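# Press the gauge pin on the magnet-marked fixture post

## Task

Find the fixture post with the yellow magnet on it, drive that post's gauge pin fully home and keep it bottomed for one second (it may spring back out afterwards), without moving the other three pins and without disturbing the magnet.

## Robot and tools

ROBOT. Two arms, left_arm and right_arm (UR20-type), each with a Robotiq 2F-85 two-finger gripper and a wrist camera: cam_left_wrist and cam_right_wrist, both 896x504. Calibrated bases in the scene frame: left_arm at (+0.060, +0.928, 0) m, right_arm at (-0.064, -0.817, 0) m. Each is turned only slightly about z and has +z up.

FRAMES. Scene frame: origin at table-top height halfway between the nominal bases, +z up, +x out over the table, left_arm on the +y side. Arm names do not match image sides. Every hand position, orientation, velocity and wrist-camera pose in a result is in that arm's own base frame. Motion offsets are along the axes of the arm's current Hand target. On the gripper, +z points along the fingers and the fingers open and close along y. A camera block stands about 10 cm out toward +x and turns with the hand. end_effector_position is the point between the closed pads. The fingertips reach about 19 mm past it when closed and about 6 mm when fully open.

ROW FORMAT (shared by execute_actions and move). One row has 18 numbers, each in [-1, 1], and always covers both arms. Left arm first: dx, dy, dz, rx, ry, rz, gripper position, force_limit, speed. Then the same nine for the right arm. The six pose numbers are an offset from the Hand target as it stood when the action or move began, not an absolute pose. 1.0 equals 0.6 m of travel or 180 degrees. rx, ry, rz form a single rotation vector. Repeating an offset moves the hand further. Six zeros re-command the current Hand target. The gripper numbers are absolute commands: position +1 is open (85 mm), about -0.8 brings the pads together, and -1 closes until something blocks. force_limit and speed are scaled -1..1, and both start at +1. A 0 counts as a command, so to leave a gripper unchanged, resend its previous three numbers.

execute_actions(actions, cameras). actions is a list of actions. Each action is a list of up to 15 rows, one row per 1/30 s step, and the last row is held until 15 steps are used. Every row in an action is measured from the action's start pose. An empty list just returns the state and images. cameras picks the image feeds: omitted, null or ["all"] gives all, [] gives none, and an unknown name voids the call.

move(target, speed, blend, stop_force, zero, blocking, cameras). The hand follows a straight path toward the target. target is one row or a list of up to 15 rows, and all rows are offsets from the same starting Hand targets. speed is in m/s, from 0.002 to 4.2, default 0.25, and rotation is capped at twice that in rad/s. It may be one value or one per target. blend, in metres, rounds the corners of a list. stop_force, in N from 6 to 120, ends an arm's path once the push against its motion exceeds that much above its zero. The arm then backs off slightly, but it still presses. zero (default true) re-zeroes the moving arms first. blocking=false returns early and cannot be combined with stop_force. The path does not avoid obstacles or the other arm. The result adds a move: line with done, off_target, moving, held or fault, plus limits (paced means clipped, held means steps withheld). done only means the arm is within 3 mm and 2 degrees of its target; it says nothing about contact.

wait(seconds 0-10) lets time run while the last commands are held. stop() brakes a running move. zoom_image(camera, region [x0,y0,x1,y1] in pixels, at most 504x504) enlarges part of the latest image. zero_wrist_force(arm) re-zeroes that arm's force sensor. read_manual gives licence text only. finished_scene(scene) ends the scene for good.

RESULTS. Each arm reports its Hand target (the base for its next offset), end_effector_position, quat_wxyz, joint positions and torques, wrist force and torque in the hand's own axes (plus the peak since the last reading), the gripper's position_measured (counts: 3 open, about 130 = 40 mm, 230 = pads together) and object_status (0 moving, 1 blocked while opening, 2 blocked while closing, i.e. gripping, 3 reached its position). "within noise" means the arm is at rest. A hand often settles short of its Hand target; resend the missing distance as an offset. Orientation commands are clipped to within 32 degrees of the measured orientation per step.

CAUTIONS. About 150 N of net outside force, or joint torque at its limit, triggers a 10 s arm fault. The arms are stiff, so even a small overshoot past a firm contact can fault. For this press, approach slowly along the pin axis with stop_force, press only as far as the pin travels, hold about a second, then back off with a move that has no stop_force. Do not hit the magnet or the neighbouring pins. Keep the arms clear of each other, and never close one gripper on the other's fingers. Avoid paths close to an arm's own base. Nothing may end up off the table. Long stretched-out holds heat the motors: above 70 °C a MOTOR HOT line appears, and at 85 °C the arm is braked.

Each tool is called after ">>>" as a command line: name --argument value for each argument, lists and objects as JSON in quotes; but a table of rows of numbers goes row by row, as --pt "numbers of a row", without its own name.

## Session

>>> execute_actions --actions '[]'

Scene clock: 0.00 s.
left_arm: end_effector_position=(+1.6020, +0.5513, +0.3701) position_measured=3 object_status=3 end_effector_quat_wxyz=(-0.049, +0.940, +0.190, +0.279) | right_arm: end_effector_position=(+0.4481, +0.4679, +0.3319) position_measured=3 object_status=3 end_effector_quat_wxyz=(-0.272, +0.502, +0.649, +0.503)
Joint positions: left_arm=[0.193 -0.686 0.985 -2.439 -1.472 -3.319] | right_arm=[4.007 -1.969 -2.772 1.193 2.076 2.519]
Joint velocities: within noise
Joint torques (N m): no reading
Motor temperatures (°C): left_arm=[24 35 26 38 34 34] | right_arm=[28 35 36 37 34 38]
Wrist force (N): no reading
Wrist torque (N m): no reading
Wrist force, peak (N): no reading
Hand target: left_arm +1.6020, +0.5513, +0.3701; -0.049, +0.940, +0.190, +0.279 | right_arm +0.4481, +0.4679, +0.3319; -0.272, +0.502, +0.649, +0.503
Tool commands: left_gripper/position=+1.0 left_gripper/force_limit=+1.0 left_gripper/speed=+1.0 right_gripper/position=+1.0 right_gripper/force_limit=+1.0 right_gripper/speed=+1.0
camera_calibration:
cam_left_wrist: T_world_to_cam=[[0.280319, -0.958405, -0.0536817, 0.116011], [-0.933413, -0.259108, -0.248199, 1.75322], [0.223966, 0.119682, -0.967221, 0.0591923], [0, 0, 0, 1]] pos_world=[1.5907, 0.558373, 0.498626]
cam_right_wrist: T_world_to_cam=[[0.956613, -0.13676, 0.257272, -0.433465], [0.120637, -0.61784, -0.776995, 0.502422], [0.265214, 0.774319, -0.574535, -0.162484], [0, 0, 0, 1]] pos_world=[0.39714, 0.37695, 0.408545]

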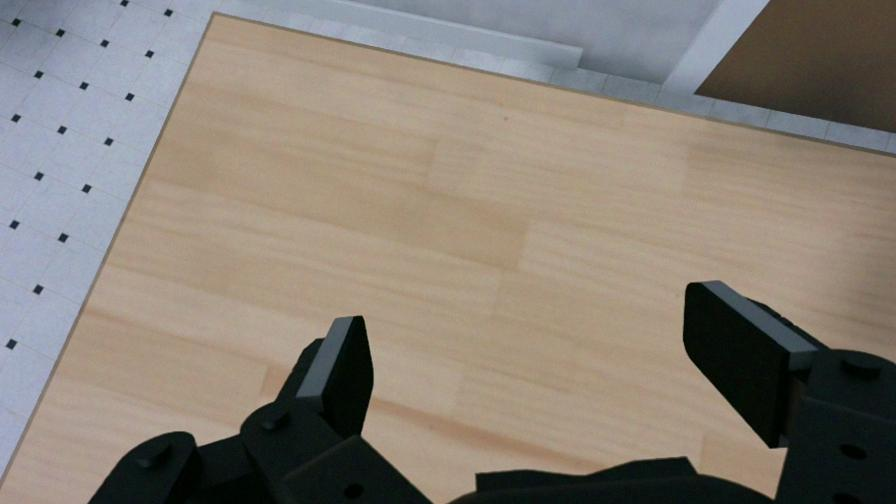

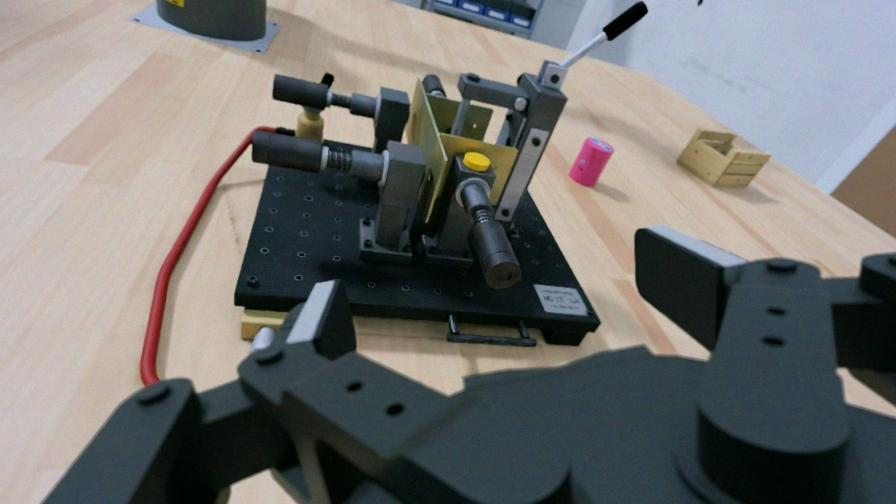

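>>> move --target '[0,0,0,0,0,0,1,1,1,-0.231,0.065,0.356,0,0,0,-1,1,1]' --speed 0.3 --cameras '["cam_right_wrist"]'

Scene clock: 2.77 s.
left_arm: end_effector_position=(+1.6020, +0.5513, +0.3701) position_measured=3 object_status=3 end_effector_quat_wxyz=(-0.049, +0.940, +0.190, +0.279) | right_arm: end_effector_position=(+0.5648, +0.6126, +0.1539) position_measured=234 object_status=3 end_effector_quat_wxyz=(-0.272, +0.502, +0.649, +0.503)
Joint positions: left_arm=[0.193 -0.686 0.985 -2.439 -1.472 -3.319] | right_arm=[4.016 -2.359 -2.51 1.322 2.068 2.523]
Joint velocities: within noise
Joint torques (N m): left_arm=[1.72 -275.09 -105.62 -11.47 1.54 -0.2] | right_arm=[19.22 138.85 10.85 2.66 -2.78 5.24]
Motor temperatures (°C): left_arm=[24 35 26 38 34 34] | right_arm=[28 35 36 37 34 38]
Wrist force (N): left_arm=[0.4 0.0 0.1] | right_arm=[-1.1 -0.5 0.1]
Wrist torque (N m): left_arm=[0.00 -0.04 0.00] | right_arm=[-0.06 0.21 -0.13]
Wrist force, peak (N): left_arm=[0.7 -0.5 -0.3] | right_arm=[-3.1 -0.3 3.1]
Hand target: left_arm +1.6020, +0.5513, +0.3701; -0.049, +0.940, +0.190, +0.279 | right_arm +0.5649, +0.6128, +0.1537; -0.272, +0.502, +0.649, +0.503
Off the commanded pose: left_arm 0.000 m, 0 deg | right_arm 0.000 m, 0 deg.
move: done
camera_calibration:
cam_right_wrist: T_world_to_cam=[[0.956613, -0.13676, 0.257272, -0.479408], [0.120637, -0.61784, -0.776995, 0.439514], [0.265214, 0.774319, -0.574535, -0.407796], [0, 0, 0, 1]] pos_world=[0.51374, 0.52175, 0.230545]
Images, in order (width x height): cam_right_wrist 896x504.

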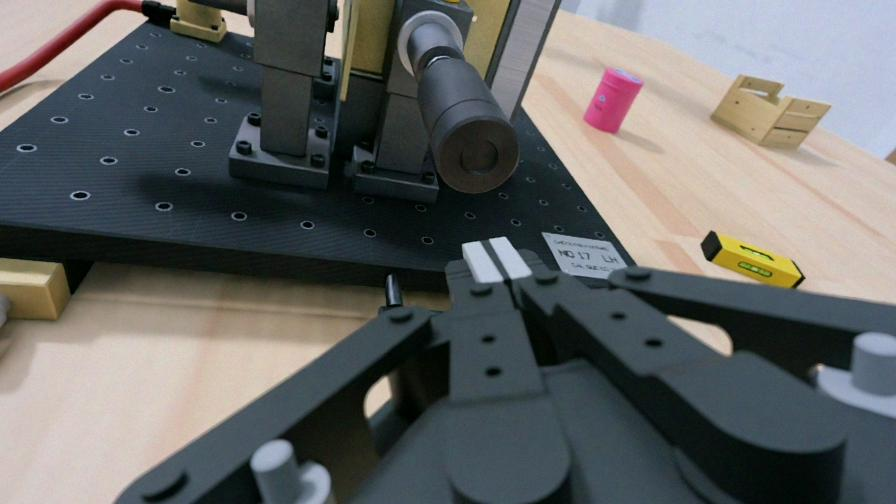

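>>> move --pt "0 0 0 0 0 0 1 1 1 0.0273 0.0138 0.0827 0 0 0 -1 1 1" --pt "0 0 0 0 0 0 1 1 1 0.0563 0.0115 0.152 0 0 0 -1 1 1" --speed '[0.06,0.007]' --stop_force 45 --cameras '["cam_right_wrist"]'

Scene clock: 7.83 s.
left_arm: end_effector_position=(+1.6020, +0.5513, +0.3701) position_measured=3 object_status=3 end_effector_quat_wxyz=(-0.049, +0.940, +0.190, +0.279) | right_arm: end_effector_position=(+0.5740, +0.6808, +0.1537) position_measured=234 object_status=3 end_effector_quat_wxyz=(-0.272, +0.502, +0.649, +0.503)
Joint positions: left_arm=[0.193 -0.686 0.985 -2.439 -1.472 -3.319] | right_arm=[4.076 -2.35 -2.444 1.258 2.013 2.549]
Joint velocities: within noise
Joint torques (N m): left_arm=[3.22 -281.42 -109.35 -11.28 3.15 1.07] | right_arm=[6.3 163.19 19.55 8.89 7.89 -6.04]
Motor temperatures (°C): left_arm=[24 35 26 38 34 34] | right_arm=[28 35 36 37 34 38]
Wrist force (N): left_arm=[0.4 0.2 -0.1] | right_arm=[-13.1 0.3 -47.7]
Wrist torque (N m): left_arm=[0.05 -0.06 0.00] | right_arm=[0.18 0.31 -0.11]
Wrist force, peak (N): left_arm=[0.7 -0.2 -0.2] | right_arm=[-19.9 -0.1 -69.1]
Hand target: left_arm +1.6020, +0.5513, +0.3701; -0.049, +0.940, +0.190, +0.279 | right_arm +0.5740, +0.6808, +0.1537; -0.272, +0.502, +0.649, +0.503 (not the last commanded pose)
Off the commanded pose: left_arm 0.000 m, 0 deg | right_arm 0.029 m, 0 deg.
move: contact (right_arm); path passed 1 of 2 targets
camera_calibration:
cam_right_wrist: T_world_to_cam=[[0.956582, -0.136836, 0.257347, -0.478801], [0.120632, -0.6179, -0.776948, 0.480351], [0.265329, 0.774258, -0.574565, -0.463099], [0, 0, 0, 1]] pos_world=[0.52294, 0.58985, 0.230345]
Images, in order (width x height): cam_right_wrist 896x504.

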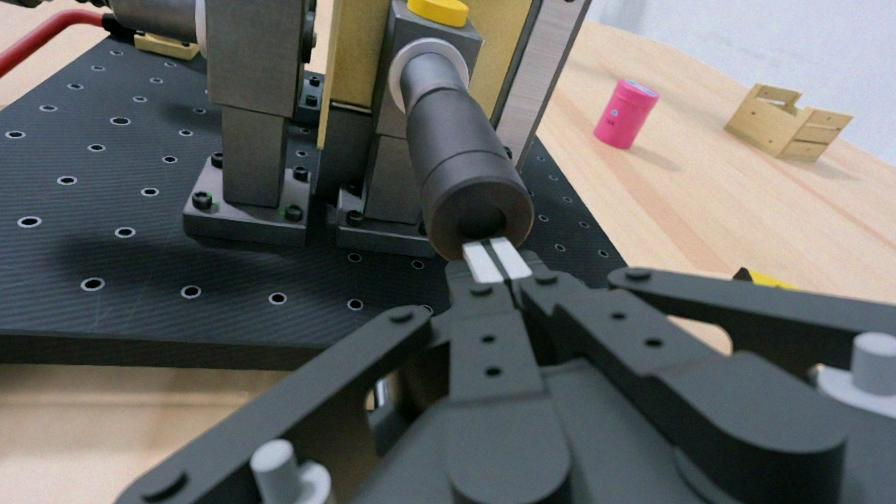

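>>> zoom_image --camera "cam_right_wrist" --region '[350, 0, 602, 270]'

Scaled by 1.867 from the camera's 896x504 image, which has a finer 1280x720 frame.

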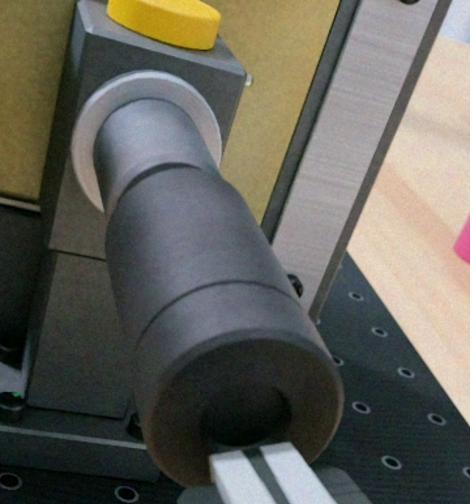

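>>> move --target '[0,0,0,0,0,0,1,1,1,0.0035,-0.0002,0.0083,0,0,0,-1,1,1]' --speed 0.004 --stop_force 20 --cameras '[]'

>>> wait --seconds 1.1 --cameras '[]'

Scene clock: 9.03 s.
left_arm: end_effector_position=(+1.6020, +0.5513, +0.3701) position_measured=3 object_status=3 end_effector_quat_wxyz=(-0.049, +0.940, +0.190, +0.279) | right_arm: end_effector_position=(+0.5740, +0.6810, +0.1537) position_measured=234 object_status=3 end_effector_quat_wxyz=(-0.272, +0.502, +0.649, +0.503)
Joint positions: left_arm=[0.193 -0.686 0.985 -2.439 -1.472 -3.319] | right_arm=[4.076 -2.35 -2.444 1.258 2.013 2.549]
Joint velocities: within noise
Joint torques (N m): left_arm=[6.97 -282.91 -108.06 -11.16 2.93 1.3] | right_arm=[26.64 168.05 36.08 5.1 10.4 2.84]
Motor temperatures (°C): left_arm=[24 35 26 38 34 34] | right_arm=[28 35 36 37 34 38]
Wrist force (N): left_arm=[0.4 -0.1 0.0] | right_arm=[-21.9 0.6 -78.2]
Wrist torque (N m): left_arm=[-0.01 -0.05 -0.01] | right_arm=[0.23 0.35 -0.12]
Wrist force, peak (N): left_arm=[0.4 -0.2 -0.5] | right_arm=[-22.4 -0.1 -80.1]
Hand target: left_arm +1.6020, +0.5513, +0.3701; -0.049, +0.940, +0.190, +0.279 | right_arm +0.5740, +0.6809, +0.1537; -0.272, +0.502, +0.649, +0.503 (not the last commanded pose)
Off the commanded pose: left_arm 0.000 m, 0 deg | right_arm 0.005 m, 0 deg.
move: contact (right_arm)
No camera images: "cameras" was empty.

Scene clock: 10.13 s.
left_arm: end_effector_position=(+1.6020, +0.5513, +0.3701) position_measured=3 object_status=3 end_effector_quat_wxyz=(-0.049, +0.940, +0.190, +0.279) | right_arm: end_effector_position=(+0.5740, +0.6809, +0.1537) position_measured=234 object_status=3 end_effector_quat_wxyz=(-0.272, +0.502, +0.649, +0.503)
Joint positions: left_arm=[0.193 -0.686 0.985 -2.439 -1.472 -3.319] | right_arm=[4.076 -2.35 -2.444 1.258 2.013 2.549]
Joint velocities: within noise
Joint torques (N m): left_arm=[4.41 -282.84 -110.95 -11.66 3.31 1.36] | right_arm=[21.74 163.85 30.2 7.91 9.77 2.53]
Motor temperatures (°C): left_arm=[24 35 26 38 34 34] | right_arm=[28 35 36 37 34 38]
Wrist force (N): left_arm=[0.3 -0.1 0.2] | right_arm=[-20.4 2.5 -69.8]
Wrist torque (N m): left_arm=[0.00 -0.03 0.00] | right_arm=[0.16 0.38 -0.10]
Wrist force, peak (N): left_arm=[0.5 -0.3 -0.3] | right_arm=[-22.4 0.6 -77.1]
Hand target: left_arm +1.6020, +0.5513, +0.3701; -0.049, +0.940, +0.190, +0.279 | right_arm +0.5740, +0.6809, +0.1537; -0.272, +0.502, +0.649, +0.503 (not the last commanded pose)
Tool commands: left_gripper/position=+1.0 left_gripper/force_limit=+1.0 left_gripper/speed=+1.0 right_gripper/position=-1.0 right_gripper/force_limit=+1.0 right_gripper/speed=+1.0
Off the commanded pose: left_arm 0.000 m, 0 deg | right_arm 0.005 m, 0 deg.
wait: 1.10 s; at rest by 0.17 s
No camera images: "cameras" was empty.

>>> move --target '[0,0,0,0,0,0,1,1,1,-0.025,0.001,-0.06,0,0,0,-1,1,1]' --speed 0.08 --cameras '[]'

>>> finished_scene --scene 2

Scene clock: 11.27 s.
left_arm: end_effector_position=(+1.6020, +0.5513, +0.3701) position_measured=3 object_status=3 end_effector_quat_wxyz=(-0.049, +0.940, +0.190, +0.279) | right_arm: end_effector_position=(+0.5743, +0.6421, +0.1536) position_measured=234 object_status=3 end_effector_quat_wxyz=(-0.272, +0.502, +0.649, +0.503)
Joint positions: left_arm=[0.193 -0.686 0.985 -2.439 -1.472 -3.319] | right_arm=[4.036 -2.354 -2.476 1.286 2.05 2.532]
Joint velocities: within noise
Joint torques (N m): left_arm=[5.91 -279.11 -113.39 -11.16 4.28 2.61] | right_arm=[-15.04 128.71 -17.08 15.04 5.02 -7.88]
Motor temperatures (°C): left_arm=[24 35 26 38 34 34] | right_arm=[28 35 36 37 34 38]
Wrist force (N): left_arm=[0.4 -0.3 -0.2] | right_arm=[-1.2 0.1 -0.3]
Wrist torque (N m): left_arm=[-0.05 -0.05 0.00] | right_arm=[0.05 0.19 -0.12]
Wrist force, peak (N): left_arm=[0.7 -0.3 -0.3] | right_arm=[-20.3 2.4 -69.9]
Hand target: left_arm +1.6020, +0.5513, +0.3701; -0.049, +0.940, +0.190, +0.279 | right_arm +0.5743, +0.6419, +0.1535; -0.272, +0.502, +0.649, +0.503
Off the commanded pose: left_arm 0.000 m, 0 deg | right_arm 0.000 m, 0 deg.
move: done
No camera images: "cameras" was empty.

The scene is finished: the task was done.


## Next scene

The same job, from a new start.

>>> execute_actions --actions '[]'

Scene clock: 0.00 s.
left_arm: end_effector_position=(+0.3071, -0.4220, +0.1602) position_measured=3 object_status=3 end_effector_quat_wxyz=(+0.066, +0.956, -0.074, +0.275) | right_arm: end_effector_position=(+0.4900, -0.3027, +0.2369) position_measured=3 object_status=3 end_effector_quat_wxyz=(+0.548, -0.467, -0.511, -0.471)
Joint positions: left_arm=[-1.763 -1.739 2.857 -2.766 -1.003 1.555] | right_arm=[2.511 -2.074 -2.06 -2.212 2.389 -0.015]
Joint velocities: within noise
Joint torques (N m): no reading
Motor temperatures (°C): left_arm=[24 35 26 38 34 33] | right_arm=[28 35 35 36 33 38]
Wrist force (N): no reading
Wrist torque (N m): no reading
Wrist force, peak (N): no reading
Hand target: left_arm +0.3071, -0.4220, +0.1602; +0.066, +0.956, -0.074, +0.275 | right_arm +0.4900, -0.3027, +0.2369; +0.548, -0.467, -0.511, -0.471
Tool commands: left_gripper/position=+1.0 left_gripper/force_limit=+1.0 left_gripper/speed=+1.0 right_gripper/position=+1.0 right_gripper/force_limit=+1.0 right_gripper/speed=+1.0
camera_calibration:
cam_left_wrist: T_world_to_cam=[[-0.285835, -0.958093, 0.0188626, -0.30276], [-0.929607, 0.27245, -0.248197, 0.463413], [0.232657, -0.0884782, -0.968526, 0.172428], [0, 0, 0, 1]] pos_world=[0.304136, -0.401073, 0.28773]
cam_right_wrist: T_world_to_cam=[[0.978979, 0.0562001, -0.196068, -0.399553], [-0.174505, -0.266853, -0.947807, 0.238768], [-0.105588, 0.962097, -0.251436, 0.530477], [0, 0, 0, 1]] pos_world=[0.488832, -0.424199, 0.281347]

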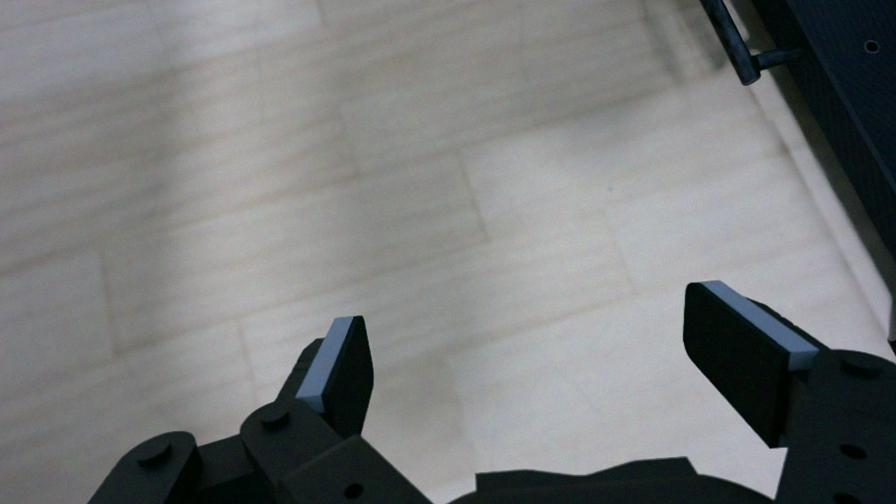

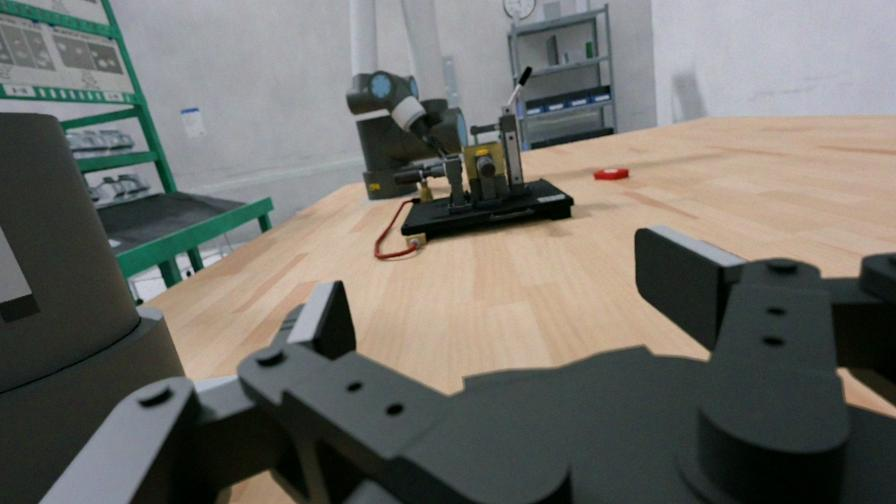

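>>> zoom_image --camera "cam_right_wrist" --region '[350, 50, 630, 270]'

Scaled by 1.800 from the camera's 896x504 image, which has a finer 1280x720 frame.

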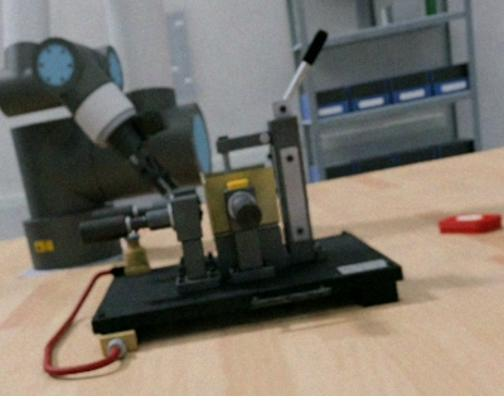

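>>> move --target '[0,0,0,0,0,0,1,1,1,0.025,0.22,0.731,-0.067,0,0,-1,1,1]' --speed 0.4 --cameras '["cam_right_wrist"]'

Scene clock: 5.30 s.
left_arm: end_effector_position=(+0.3071, -0.4220, +0.1602) position_measured=3 object_status=3 end_effector_quat_wxyz=(+0.066, +0.956, -0.074, +0.275) | right_arm: end_effector_position=(+0.5686, +0.1479, +0.2669) position_measured=234 object_status=3 end_effector_quat_wxyz=(+0.494, -0.523, -0.460, -0.521)
Joint positions: left_arm=[-1.763 -1.739 2.857 -2.766 -1.003 1.555] | right_arm=[3.167 -1.799 -2.491 -1.742 3.262 0.287]
Joint velocities: within noise
Joint torques (N m): left_arm=[4.7 -7.79 -58.31 -8.62 3.84 -1.04] | right_arm=[21.09 64.95 31.78 9.12 6.09 6.96]
Motor temperatures (°C): left_arm=[24 35 26 38 34 33] | right_arm=[28 35 35 36 33 38]
Wrist force (N): left_arm=[0.1 -0.1 0.1] | right_arm=[-0.8 1.4 1.0]
Wrist torque (N m): left_arm=[-0.01 -0.01 0.00] | right_arm=[0.30 -0.03 -0.12]
Wrist force, peak (N): left_arm=[-0.1 -0.5 -0.3] | right_arm=[0.3 0.9 5.3]
Hand target: left_arm +0.3071, -0.4220, +0.1602; +0.066, +0.956, -0.074, +0.275 | right_arm +0.5687, +0.1478, +0.2666; +0.496, -0.522, -0.459, -0.522
Off the commanded pose: left_arm 0.000 m, 0 deg | right_arm 0.000 m, 0 deg.
move: done
camera_calibration:
cam_right_wrist: T_world_to_cam=[[0.967163, -0.152789, -0.203102, -0.456499], [-0.235251, -0.235742, -0.942912, 0.429813], [0.0961872, 0.95973, -0.263945, 0.00178759], [0, 0, 0, 1]] pos_world=[0.542451, 0.0298613, 0.313032]
Images, in order (width x height): cam_right_wrist 896x504.

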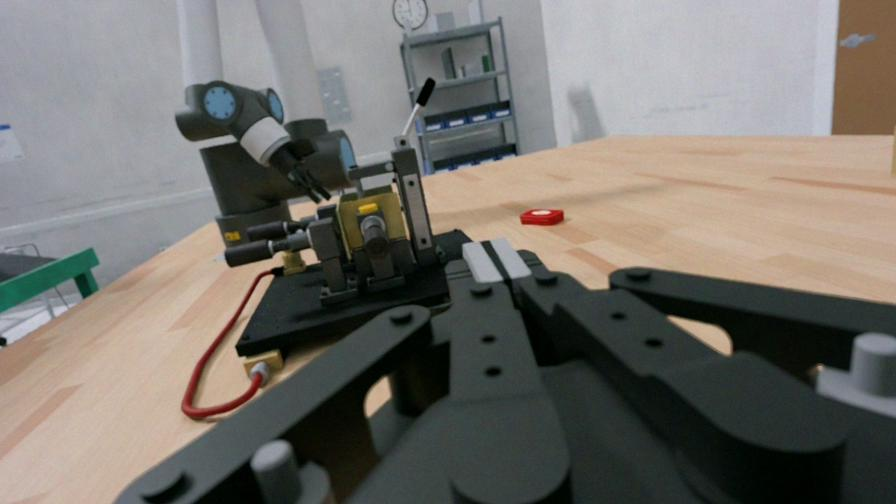

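>>> move --target '[0,0,0,0,0,0,1,1,1,-0.218,-0.181,0.798,0,0,0,-1,1,1]' --speed 0.35 --cameras '["cam_right_wrist"]'

Scene clock: 7.73 s.
left_arm: end_effector_position=(+0.3071, -0.4220, +0.1602) position_measured=3 object_status=3 end_effector_quat_wxyz=(+0.066, +0.956, -0.074, +0.275) | right_arm: end_effector_position=(+0.4989, +0.6388, +0.1572) position_measured=234 object_status=3 end_effector_quat_wxyz=(+0.496, -0.522, -0.459, -0.522)
Joint positions: left_arm=[-1.763 -1.739 2.857 -2.766 -1.003 1.555] | right_arm=[4.085 -2.007 -2.498 -1.737 4.175 0.06]
Joint velocities: within noise
Joint torques (N m): left_arm=[5.63 -12.23 -63.1 -7.98 3.86 -1.26] | right_arm=[30.02 99.9 46.24 10.37 5.21 -7.4]
Motor temperatures (°C): left_arm=[24 35 26 38 34 33] | right_arm=[28 35 35 36 33 38]
Wrist force (N): left_arm=[-0.1 -0.1 -0.2] | right_arm=[1.6 -2.4 -8.6]
Wrist torque (N m): left_arm=[-0.01 0.02 0.00] | right_arm=[-0.07 0.03 -0.12]
Wrist force, peak (N): left_arm=[0.4 0.1 -0.4] | right_arm=[2.7 -2.5 -8.6]
Hand target: left_arm +0.3071, -0.4220, +0.1602; +0.066, +0.956, -0.074, +0.275 | right_arm +0.4989, +0.6390, +0.1571; +0.496, -0.522, -0.459, -0.522
Off the commanded pose: left_arm 0.000 m, 0 deg | right_arm 0.000 m, 0 deg.
move: done
camera_calibration:
cam_right_wrist: T_world_to_cam=[[0.967368, -0.150659, -0.20372, -0.337723], [-0.234782, -0.230661, -0.944284, 0.422421], [0.0952745, 0.9613, -0.258506, -0.493008], [0, 0, 0, 1]] pos_world=[0.472851, 0.520484, 0.202639]
Images, in order (width x height): cam_right_wrist 896x504.

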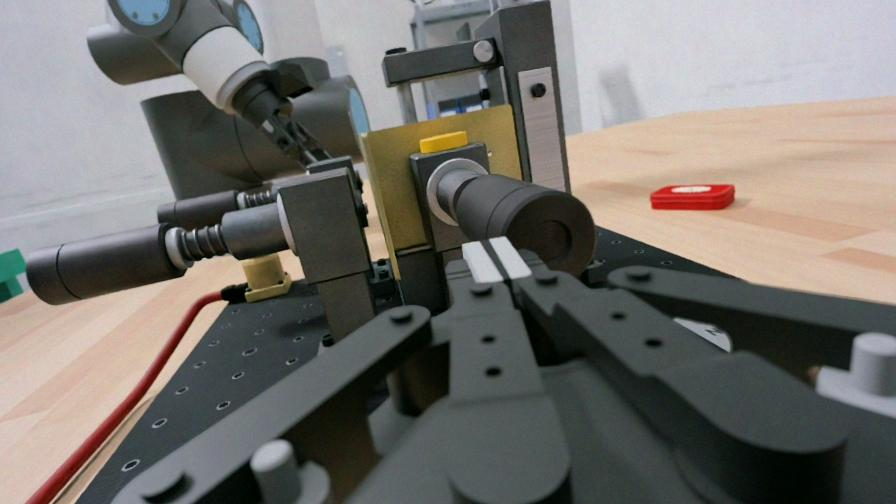

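>>> zoom_image --camera "cam_right_wrist" --region '[400, 120, 652, 320]'

>>> wait --seconds 0.1 --cameras '[]'

Scaled by 2.000 from the camera's 896x504 image, which has a finer 1280x720 frame.

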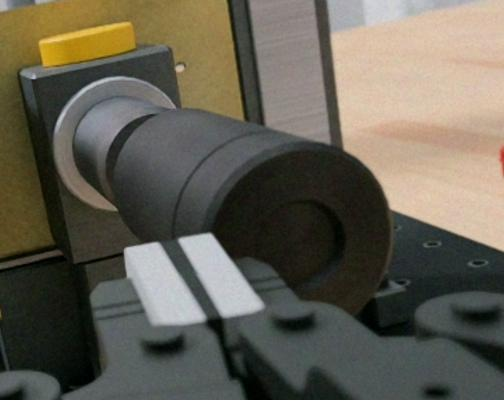

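Scene clock: 8.17 s.
left_arm: end_effector_position=(+0.3071, -0.4220, +0.1602) position_measured=3 object_status=3 end_effector_quat_wxyz=(+0.066, +0.956, -0.074, +0.275) | right_arm: end_effector_position=(+0.4989, +0.6390, +0.1571) position_measured=234 object_status=3 end_effector_quat_wxyz=(+0.496, -0.522, -0.459, -0.522)
Joint positions: left_arm=[-1.763 -1.739 2.857 -2.766 -1.003 1.555] | right_arm=[4.085 -2.007 -2.497 -1.737 4.175 0.06]
Joint velocities: within noise
Joint torques (N m): left_arm=[6.02 -9.76 -61.43 -7.78 4.01 -0.94] | right_arm=[22.26 91.55 46.37 10.33 5.19 -8]
Motor temperatures (°C): left_arm=[24 35 26 38 34 33] | right_arm=[28 35 35 36 33 38]
Wrist force (N): left_arm=[0.0 -0.1 -0.1] | right_arm=[1.8 -2.8 -8.8]
Wrist torque (N m): left_arm=[-0.02 0.01 0.01] | right_arm=[-0.07 0.03 -0.12]
Wrist force, peak (N): left_arm=[0.1 -0.2 -0.3] | right_arm=[2.1 -2.8 -9.2]
Hand target: left_arm +0.3071, -0.4220, +0.1602; +0.066, +0.956, -0.074, +0.275 | right_arm +0.4989, +0.6390, +0.1571; +0.496, -0.522, -0.459, -0.522
Tool commands: left_gripper/position=+1.0 left_gripper/force_limit=+1.0 left_gripper/speed=+1.0 right_gripper/position=-1.0 right_gripper/force_limit=+1.0 right_gripper/speed=+1.0
Off the commanded pose: left_arm 0.000 m, 0 deg | right_arm 0.000 m, 0 deg.
wait: 0.10 s; at rest from the start
No camera images: "cameras" was empty.

>>> move --target '[0,0,0,0,0,0,1,1,1,0,0,-0.085,0,0,0,-1,1,1]' --speed 0.15 --cameras '["cam_right_wrist"]'

Scene clock: 10.37 s.
left_arm: end_effector_position=(+0.3071, -0.4220, +0.1602) position_measured=3 object_status=3 end_effector_quat_wxyz=(+0.066, +0.956, -0.074, +0.275) | right_arm: end_effector_position=(+0.4944, +0.5884, +0.1553) position_measured=234 object_status=3 end_effector_quat_wxyz=(+0.496, -0.522, -0.459, -0.522)
Joint positions: left_arm=[-1.763 -1.739 2.857 -2.766 -1.003 1.555] | right_arm=[4.031 -1.999 -2.542 -1.7 4.121 0.062]
Joint velocities: within noise
Joint torques (N m): left_arm=[10.38 -8.55 -61.75 -6.51 3.96 -1.04] | right_arm=[-17.4 129.03 9.72 11.54 -3.75 5.79]
Motor temperatures (°C): left_arm=[24 35 26 38 34 33] | right_arm=[28 35 35 36 33 38]
Wrist force (N): left_arm=[0.1 0.1 -0.2] | right_arm=[-0.4 -2.3 0.6]
Wrist torque (N m): left_arm=[0.03 -0.01 0.00] | right_arm=[-0.28 0.00 -0.08]
Wrist force, peak (N): left_arm=[-0.2 -0.1 -0.4] | right_arm=[1.8 -2.9 -9.1]
Hand target: left_arm +0.3071, -0.4220, +0.1602; +0.066, +0.956, -0.074, +0.275 | right_arm +0.4944, +0.5882, +0.1553; +0.496, -0.522, -0.459, -0.522
Off the commanded pose: left_arm 0.000 m, 0 deg | right_arm 0.000 m, 0 deg.
move: done
camera_calibration:
cam_right_wrist: T_world_to_cam=[[0.967368, -0.150659, -0.20372, -0.341233], [-0.234782, -0.230661, -0.944284, 0.408016], [0.0952745, 0.9613, -0.258506, -0.444586], [0, 0, 0, 1]] pos_world=[0.468251, 0.470084, 0.200839]
Images, in order (width x height): cam_right_wrist 896x504.

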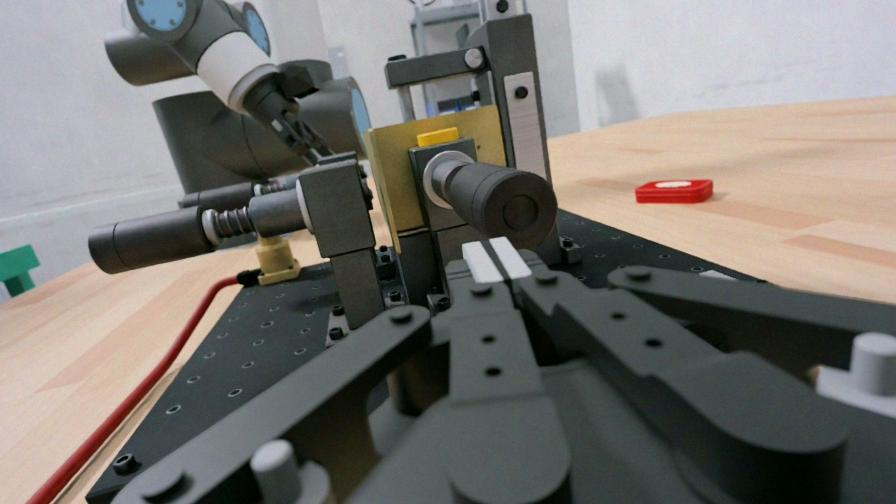

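>>> move --pt "0 0 0 0 0 0 1 1 1 -0.0072 0.0548 0.1353 0 0 0 -1 1 1" --pt "0 0 0 0 0 0 1 1 1 -0.0098 0.0432 0.2095 0 0 0 -1 1 1" --speed '[0.06,0.007]' --stop_force 45 --cameras '["cam_right_wrist"]'

>>> zoom_image --camera "cam_right_wrist" --region '[350, 70, 602, 290]'

Scene clock: 14.53 s.
left_arm: end_effector_position=(+0.3071, -0.4220, +0.1602) position_measured=3 object_status=3 end_effector_quat_wxyz=(+0.066, +0.956, -0.074, +0.275) | right_arm: end_effector_position=(+0.5249, +0.6484, +0.1525) position_measured=234 object_status=3 end_effector_quat_wxyz=(+0.496, -0.522, -0.459, -0.521)
Joint positions: left_arm=[-1.763 -1.739 2.857 -2.766 -1.003 1.555] | right_arm=[4.057 -2.027 -2.459 -1.757 4.147 0.061]
Joint velocities: within noise
Joint torques (N m): left_arm=[12.26 -10.83 -66.57 -6.81 3.76 -1.07] | right_arm=[4.93 120.31 38.34 5.63 1.36 -0.81]
Motor temperatures (°C): left_arm=[24 35 26 38 34 33] | right_arm=[28 35 35 36 33 38]
Wrist force (N): left_arm=[-0.1 -0.4 -0.1] | right_arm=[-0.2 -0.1 -10.6]
Wrist torque (N m): left_arm=[-0.07 0.01 0.00] | right_arm=[-0.02 -0.08 -0.11]
Wrist force, peak (N): left_arm=[0.5 0.1 -0.3] | right_arm=[36.2 -2.3 -183.4]
Hand target: left_arm +0.3071, -0.4220, +0.1602; +0.066, +0.956, -0.074, +0.275 | right_arm +0.5249, +0.6484, +0.1525; +0.496, -0.522, -0.459, -0.521 (not the last commanded pose)
Tool commands: left_gripper/position=+1.0 left_gripper/force_limit=+1.0 left_gripper/speed=+1.0 right_gripper/position=-1.0 right_gripper/force_limit=+1.0 right_gripper/speed=+1.0
Off the commanded pose: left_arm 0.000 m, 0 deg | right_arm 0.063 m, 0 deg.
FORCE FAULT: contact force on the right arm reached its limit, and that arm stopped. The contact can be on any part of that arm, not only on its tool. That arm's remaining commands of this call were not run. That arm is still stopped at the end of this call. That arm stays stopped for about 10 more seconds. Until then a move that you send moves the other arm only, and its call returns only when the move has ended. Once the stop has ended, the next robot result says so. If the stop ends while you think or write, that arm runs what you send next, counted from a new Hand target: where the arm stands when the stop ends. While its stop runs, that arm takes no new command, but its gripper still runs the gripper command that each later call begins with. Until it ends, the stop uses up actions while you think or wait. An arm that is not stopped still takes commands.
move: fault (right_arm); path passed 0 of 2 targets
camera_calibration:
cam_right_wrist: T_world_to_cam=[[0.967248, -0.150733, -0.204231, -0.362128], [-0.235392, -0.231589, -0.943905, 0.427232], [0.0949803, 0.961065, -0.259485, -0.505504], [0, 0, 0, 1]] pos_world=[0.498848, 0.53018, 0.198138]
Images, in order (width x height): cam_right_wrist 896x504.

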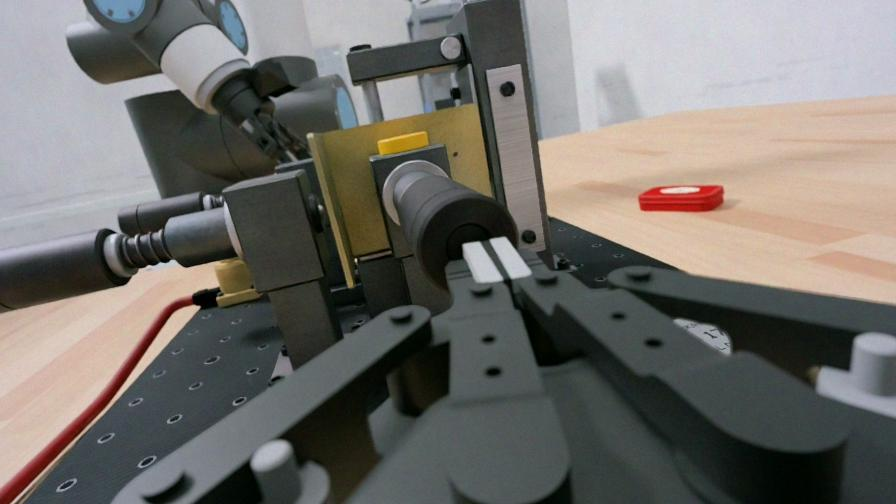

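Scaled by 2.000 from the camera's 896x504 image, which has a finer 1280x720 frame.

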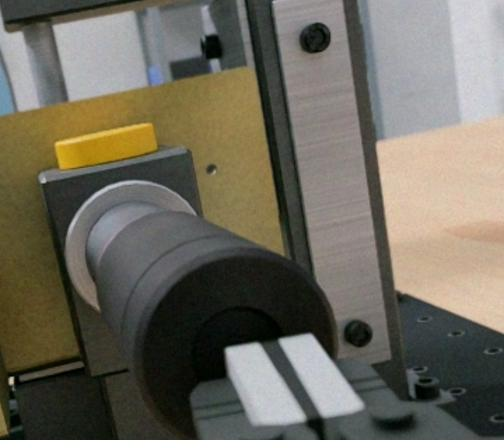

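>>> wait --seconds 9.9 --cameras '[]'

>>> move --target '[0,0,0,0,0,0,1,1,1,0,0,0.05,0,0,0,-1,1,1]' --speed 0.006 --stop_force 40 --cameras '["cam_right_wrist"]'

>>> zoom_image --camera "cam_right_wrist" --region '[350, 70, 602, 290]'

Scene clock: 24.87 s.
left_arm: end_effector_position=(+0.3071, -0.4220, +0.1602) position_measured=3 object_status=3 end_effector_quat_wxyz=(+0.066, +0.956, -0.074, +0.275) | right_arm: end_effector_position=(+0.5249, +0.6484, +0.1525) position_measured=234 object_status=3 end_effector_quat_wxyz=(+0.496, -0.522, -0.459, -0.521)
Joint positions: left_arm=[-1.763 -1.739 2.857 -2.766 -1.003 1.555] | right_arm=[4.057 -2.027 -2.459 -1.757 4.147 0.061]
Joint velocities: within noise
Joint torques (N m): left_arm=[13.87 -1.62 -69.66 -8.22 4.75 -0.63] | right_arm=[2.71 116.21 38.66 5.54 0.64 -0.98]
Motor temperatures (°C): left_arm=[24 35 26 38 34 33] | right_arm=[28 35 35 36 33 38]
Wrist force (N): left_arm=[0.0 0.0 -0.2] | right_arm=[-0.7 -0.4 -10.6]
Wrist torque (N m): left_arm=[0.01 0.00 0.00] | right_arm=[-0.08 0.03 -0.11]
Wrist force, peak (N): left_arm=[-0.8 0.2 -0.1] | right_arm=[-1.1 -0.6 -11.0]
Hand target: left_arm +0.3071, -0.4220, +0.1602; +0.066, +0.956, -0.074, +0.275 | right_arm +0.5249, +0.6484, +0.1525; +0.496, -0.522, -0.459, -0.521 (not the last commanded pose)
Tool commands: left_gripper/position=+1.0 left_gripper/force_limit=+1.0 left_gripper/speed=+1.0 right_gripper/position=-1.0 right_gripper/force_limit=+1.0 right_gripper/speed=+1.0
Off the commanded pose: left_arm 0.000 m, 0 deg | right_arm 0.063 m, 0 deg.
FORCE FAULT, CONTINUED: the right arm's stop, for the force fault that an earlier result reported, is over. The rest of the stop counts as 20 of the actions that you can send in this scene. During its stop the right arm's controller moved it back a little. That arm's target is now where it stood when the stop ended, not its last command. That arm accepts commands again.
wait: 9.90 s; at rest from the start
No camera images: "cameras" was empty.

Scene clock: 26.20 s.
left_arm: end_effector_position=(+0.3071, -0.4220, +0.1602) position_measured=3 object_status=3 end_effector_quat_wxyz=(+0.066, +0.956, -0.074, +0.275) | right_arm: end_effector_position=(+0.5250, +0.6502, +0.1526) position_measured=234 object_status=3 end_effector_quat_wxyz=(+0.496, -0.522, -0.459, -0.521)
Joint positions: left_arm=[-1.763 -1.739 2.857 -2.766 -1.003 1.555] | right_arm=[4.058 -2.027 -2.457 -1.758 4.148 0.061]
Joint velocities: within noise
Joint torques (N m): left_arm=[6.8 -0.94 -71.29 -9.3 5.49 -1.58] | right_arm=[5.5 125.8 53.55 14.79 -3.85 -6.79]
Motor temperatures (°C): left_arm=[24 35 26 38 34 33] | right_arm=[28 35 35 36 33 38]
Wrist force (N): left_arm=[-0.1 -0.1 -0.1] | right_arm=[9.2 -0.2 -53.8]
Wrist torque (N m): left_arm=[-0.01 0.03 0.00] | right_arm=[0.15 -0.03 -0.06]
Wrist force, peak (N): left_arm=[0.4 0.0 -0.3] | right_arm=[17.0 -1.5 -73.7]
Hand target: left_arm +0.3071, -0.4220, +0.1602; +0.066, +0.956, -0.074, +0.275 | right_arm +0.5250, +0.6502, +0.1526; +0.496, -0.522, -0.459, -0.521 (not the last commanded pose)
Off the commanded pose: left_arm 0.000 m, 0 deg | right_arm 0.028 m, 0 deg.
move: contact (right_arm)
camera_calibration:
cam_right_wrist: T_world_to_cam=[[0.967198, -0.150817, -0.204405, -0.361864], [-0.235592, -0.231668, -0.943836, 0.427777], [0.0949923, 0.961033, -0.259601, -0.507113], [0, 0, 0, 1]] pos_world=[0.498947, 0.53188, 0.198138]
Images, in order (width x height): cam_right_wrist 896x504.

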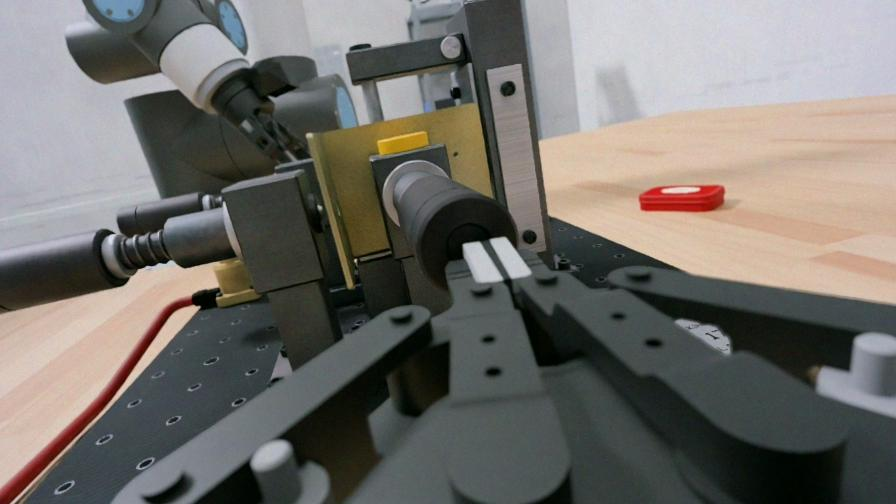

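Scaled by 2.000 from the camera's 896x504 image, which has a finer 1280x720 frame.

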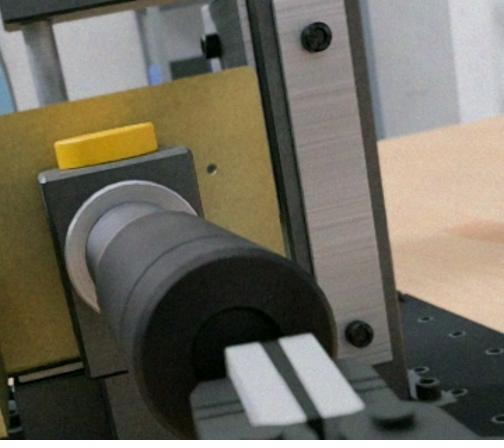

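>>> move --target '[0,0,0,0,0,0,1,1,1,0,0,0.01,0,0,0,-1,1,1]' --speed 0.004 --stop_force 15 --cameras '[]'

>>> wait --seconds 1.1 --cameras '[]'

Scene clock: 27.00 s.
left_arm: end_effector_position=(+0.3071, -0.4220, +0.1602) position_measured=3 object_status=3 end_effector_quat_wxyz=(+0.066, +0.956, -0.074, +0.275) | right_arm: end_effector_position=(+0.5250, +0.6503, +0.1526) position_measured=234 object_status=3 end_effector_quat_wxyz=(+0.496, -0.522, -0.459, -0.521)
Joint positions: left_arm=[-1.763 -1.739 2.857 -2.766 -1.003 1.555] | right_arm=[4.058 -2.027 -2.457 -1.758 4.149 0.061]
Joint velocities: within noise
Joint torques (N m): left_arm=[11.3 -3.04 -70.71 -8.35 4.99 -1.19] | right_arm=[20.67 113.28 71.19 14.73 -2.81 -7.75]
Motor temperatures (°C): left_arm=[24 35 26 38 34 33] | right_arm=[28 35 35 36 33 38]
Wrist force (N): left_arm=[-0.1 0.0 -0.1] | right_arm=[14.7 1.0 -79.9]
Wrist torque (N m): left_arm=[0.01 0.01 0.00] | right_arm=[0.27 -0.03 -0.03]
Wrist force, peak (N): left_arm=[-0.1 -0.1 -0.4] | right_arm=[14.9 0.8 -82.9]
Hand target: left_arm +0.3071, -0.4220, +0.1602; +0.066, +0.956, -0.074, +0.275 | right_arm +0.5250, +0.6503, +0.1526; +0.496, -0.522, -0.459, -0.521 (not the last commanded pose)
Off the commanded pose: left_arm 0.000 m, 0 deg | right_arm 0.006 m, 0 deg.
move: contact (right_arm)
No camera images: "cameras" was empty.

Scene clock: 28.10 s.
left_arm: end_effector_position=(+0.3071, -0.4220, +0.1602) position_measured=3 object_status=3 end_effector_quat_wxyz=(+0.066, +0.956, -0.074, +0.275) | right_arm: end_effector_position=(+0.5250, +0.6503, +0.1526) position_measured=234 object_status=3 end_effector_quat_wxyz=(+0.496, -0.522, -0.459, -0.521)
Joint positions: left_arm=[-1.763 -1.739 2.857 -2.766 -1.003 1.555] | right_arm=[4.058 -2.027 -2.457 -1.758 4.148 0.061]
Joint velocities: within noise
Joint torques (N m): left_arm=[12.72 -0.4 -72.77 -9.35 4.73 0.09] | right_arm=[18.31 116.38 65.66 15.31 -4.43 -7.39]
Motor temperatures (°C): left_arm=[24 35 26 38 34 33] | right_arm=[28 35 35 36 33 38]
Wrist force (N): left_arm=[0.1 -0.2 0.3] | right_arm=[12.9 1.2 -72.9]
Wrist torque (N m): left_arm=[-0.02 -0.02 0.00] | right_arm=[0.18 -0.06 -0.05]
Wrist force, peak (N): left_arm=[0.1 -0.4 -0.3] | right_arm=[15.4 1.3 -79.4]
Hand target: left_arm +0.3071, -0.4220, +0.1602; +0.066, +0.956, -0.074, +0.275 | right_arm +0.5250, +0.6503, +0.1526; +0.496, -0.522, -0.459, -0.521 (not the last commanded pose)
Tool commands: left_gripper/position=+1.0 left_gripper/force_limit=+1.0 left_gripper/speed=+1.0 right_gripper/position=-1.0 right_gripper/force_limit=+1.0 right_gripper/speed=+1.0
Off the commanded pose: left_arm 0.000 m, 0 deg | right_arm 0.006 m, 0 deg.
wait: 1.10 s; at rest by 0.17 s
No camera images: "cameras" was empty.

>>> move --target '[0,0,0,0,0,0,1,1,1,0,0,-0.08,0,0,0,-1,1,1]' --speed 0.08 --cameras '[]'

>>> finished_scene --scene 3

Scene clock: 29.23 s.
left_arm: end_effector_position=(+0.3071, -0.4220, +0.1602) position_measured=3 object_status=3 end_effector_quat_wxyz=(+0.066, +0.956, -0.074, +0.275) | right_arm: end_effector_position=(+0.5207, +0.6027, +0.1510) position_measured=234 object_status=3 end_effector_quat_wxyz=(+0.496, -0.522, -0.459, -0.521)
Joint positions: left_arm=[-1.763 -1.739 2.857 -2.766 -1.003 1.555] | right_arm=[4.009 -2.018 -2.498 -1.724 4.099 0.063]
Joint velocities: within noise
Joint torques (N m): left_arm=[13.42 1.29 -69.5 -9.44 4.52 -0.79] | right_arm=[-16.83 134.51 10 10.08 -3.28 6.62]
Motor temperatures (°C): left_arm=[24 35 26 38 34 33] | right_arm=[28 35 35 36 33 38]
Wrist force (N): left_arm=[-0.1 -0.1 -0.2] | right_arm=[-0.6 -2.1 0.7]
Wrist torque (N m): left_arm=[-0.01 0.02 0.00] | right_arm=[-0.25 0.08 -0.11]
Wrist force, peak (N): left_arm=[-0.1 -0.1 0.4] | right_arm=[13.6 1.3 -73.1]
Hand target: left_arm +0.3071, -0.4220, +0.1602; +0.066, +0.956, -0.074, +0.275 | right_arm +0.5207, +0.6025, +0.1509; +0.496, -0.522, -0.459, -0.521
Off the commanded pose: left_arm 0.000 m, 0 deg | right_arm 0.000 m, 0 deg.
move: done
No camera images: "cameras" was empty.

The scene is finished: the task was done.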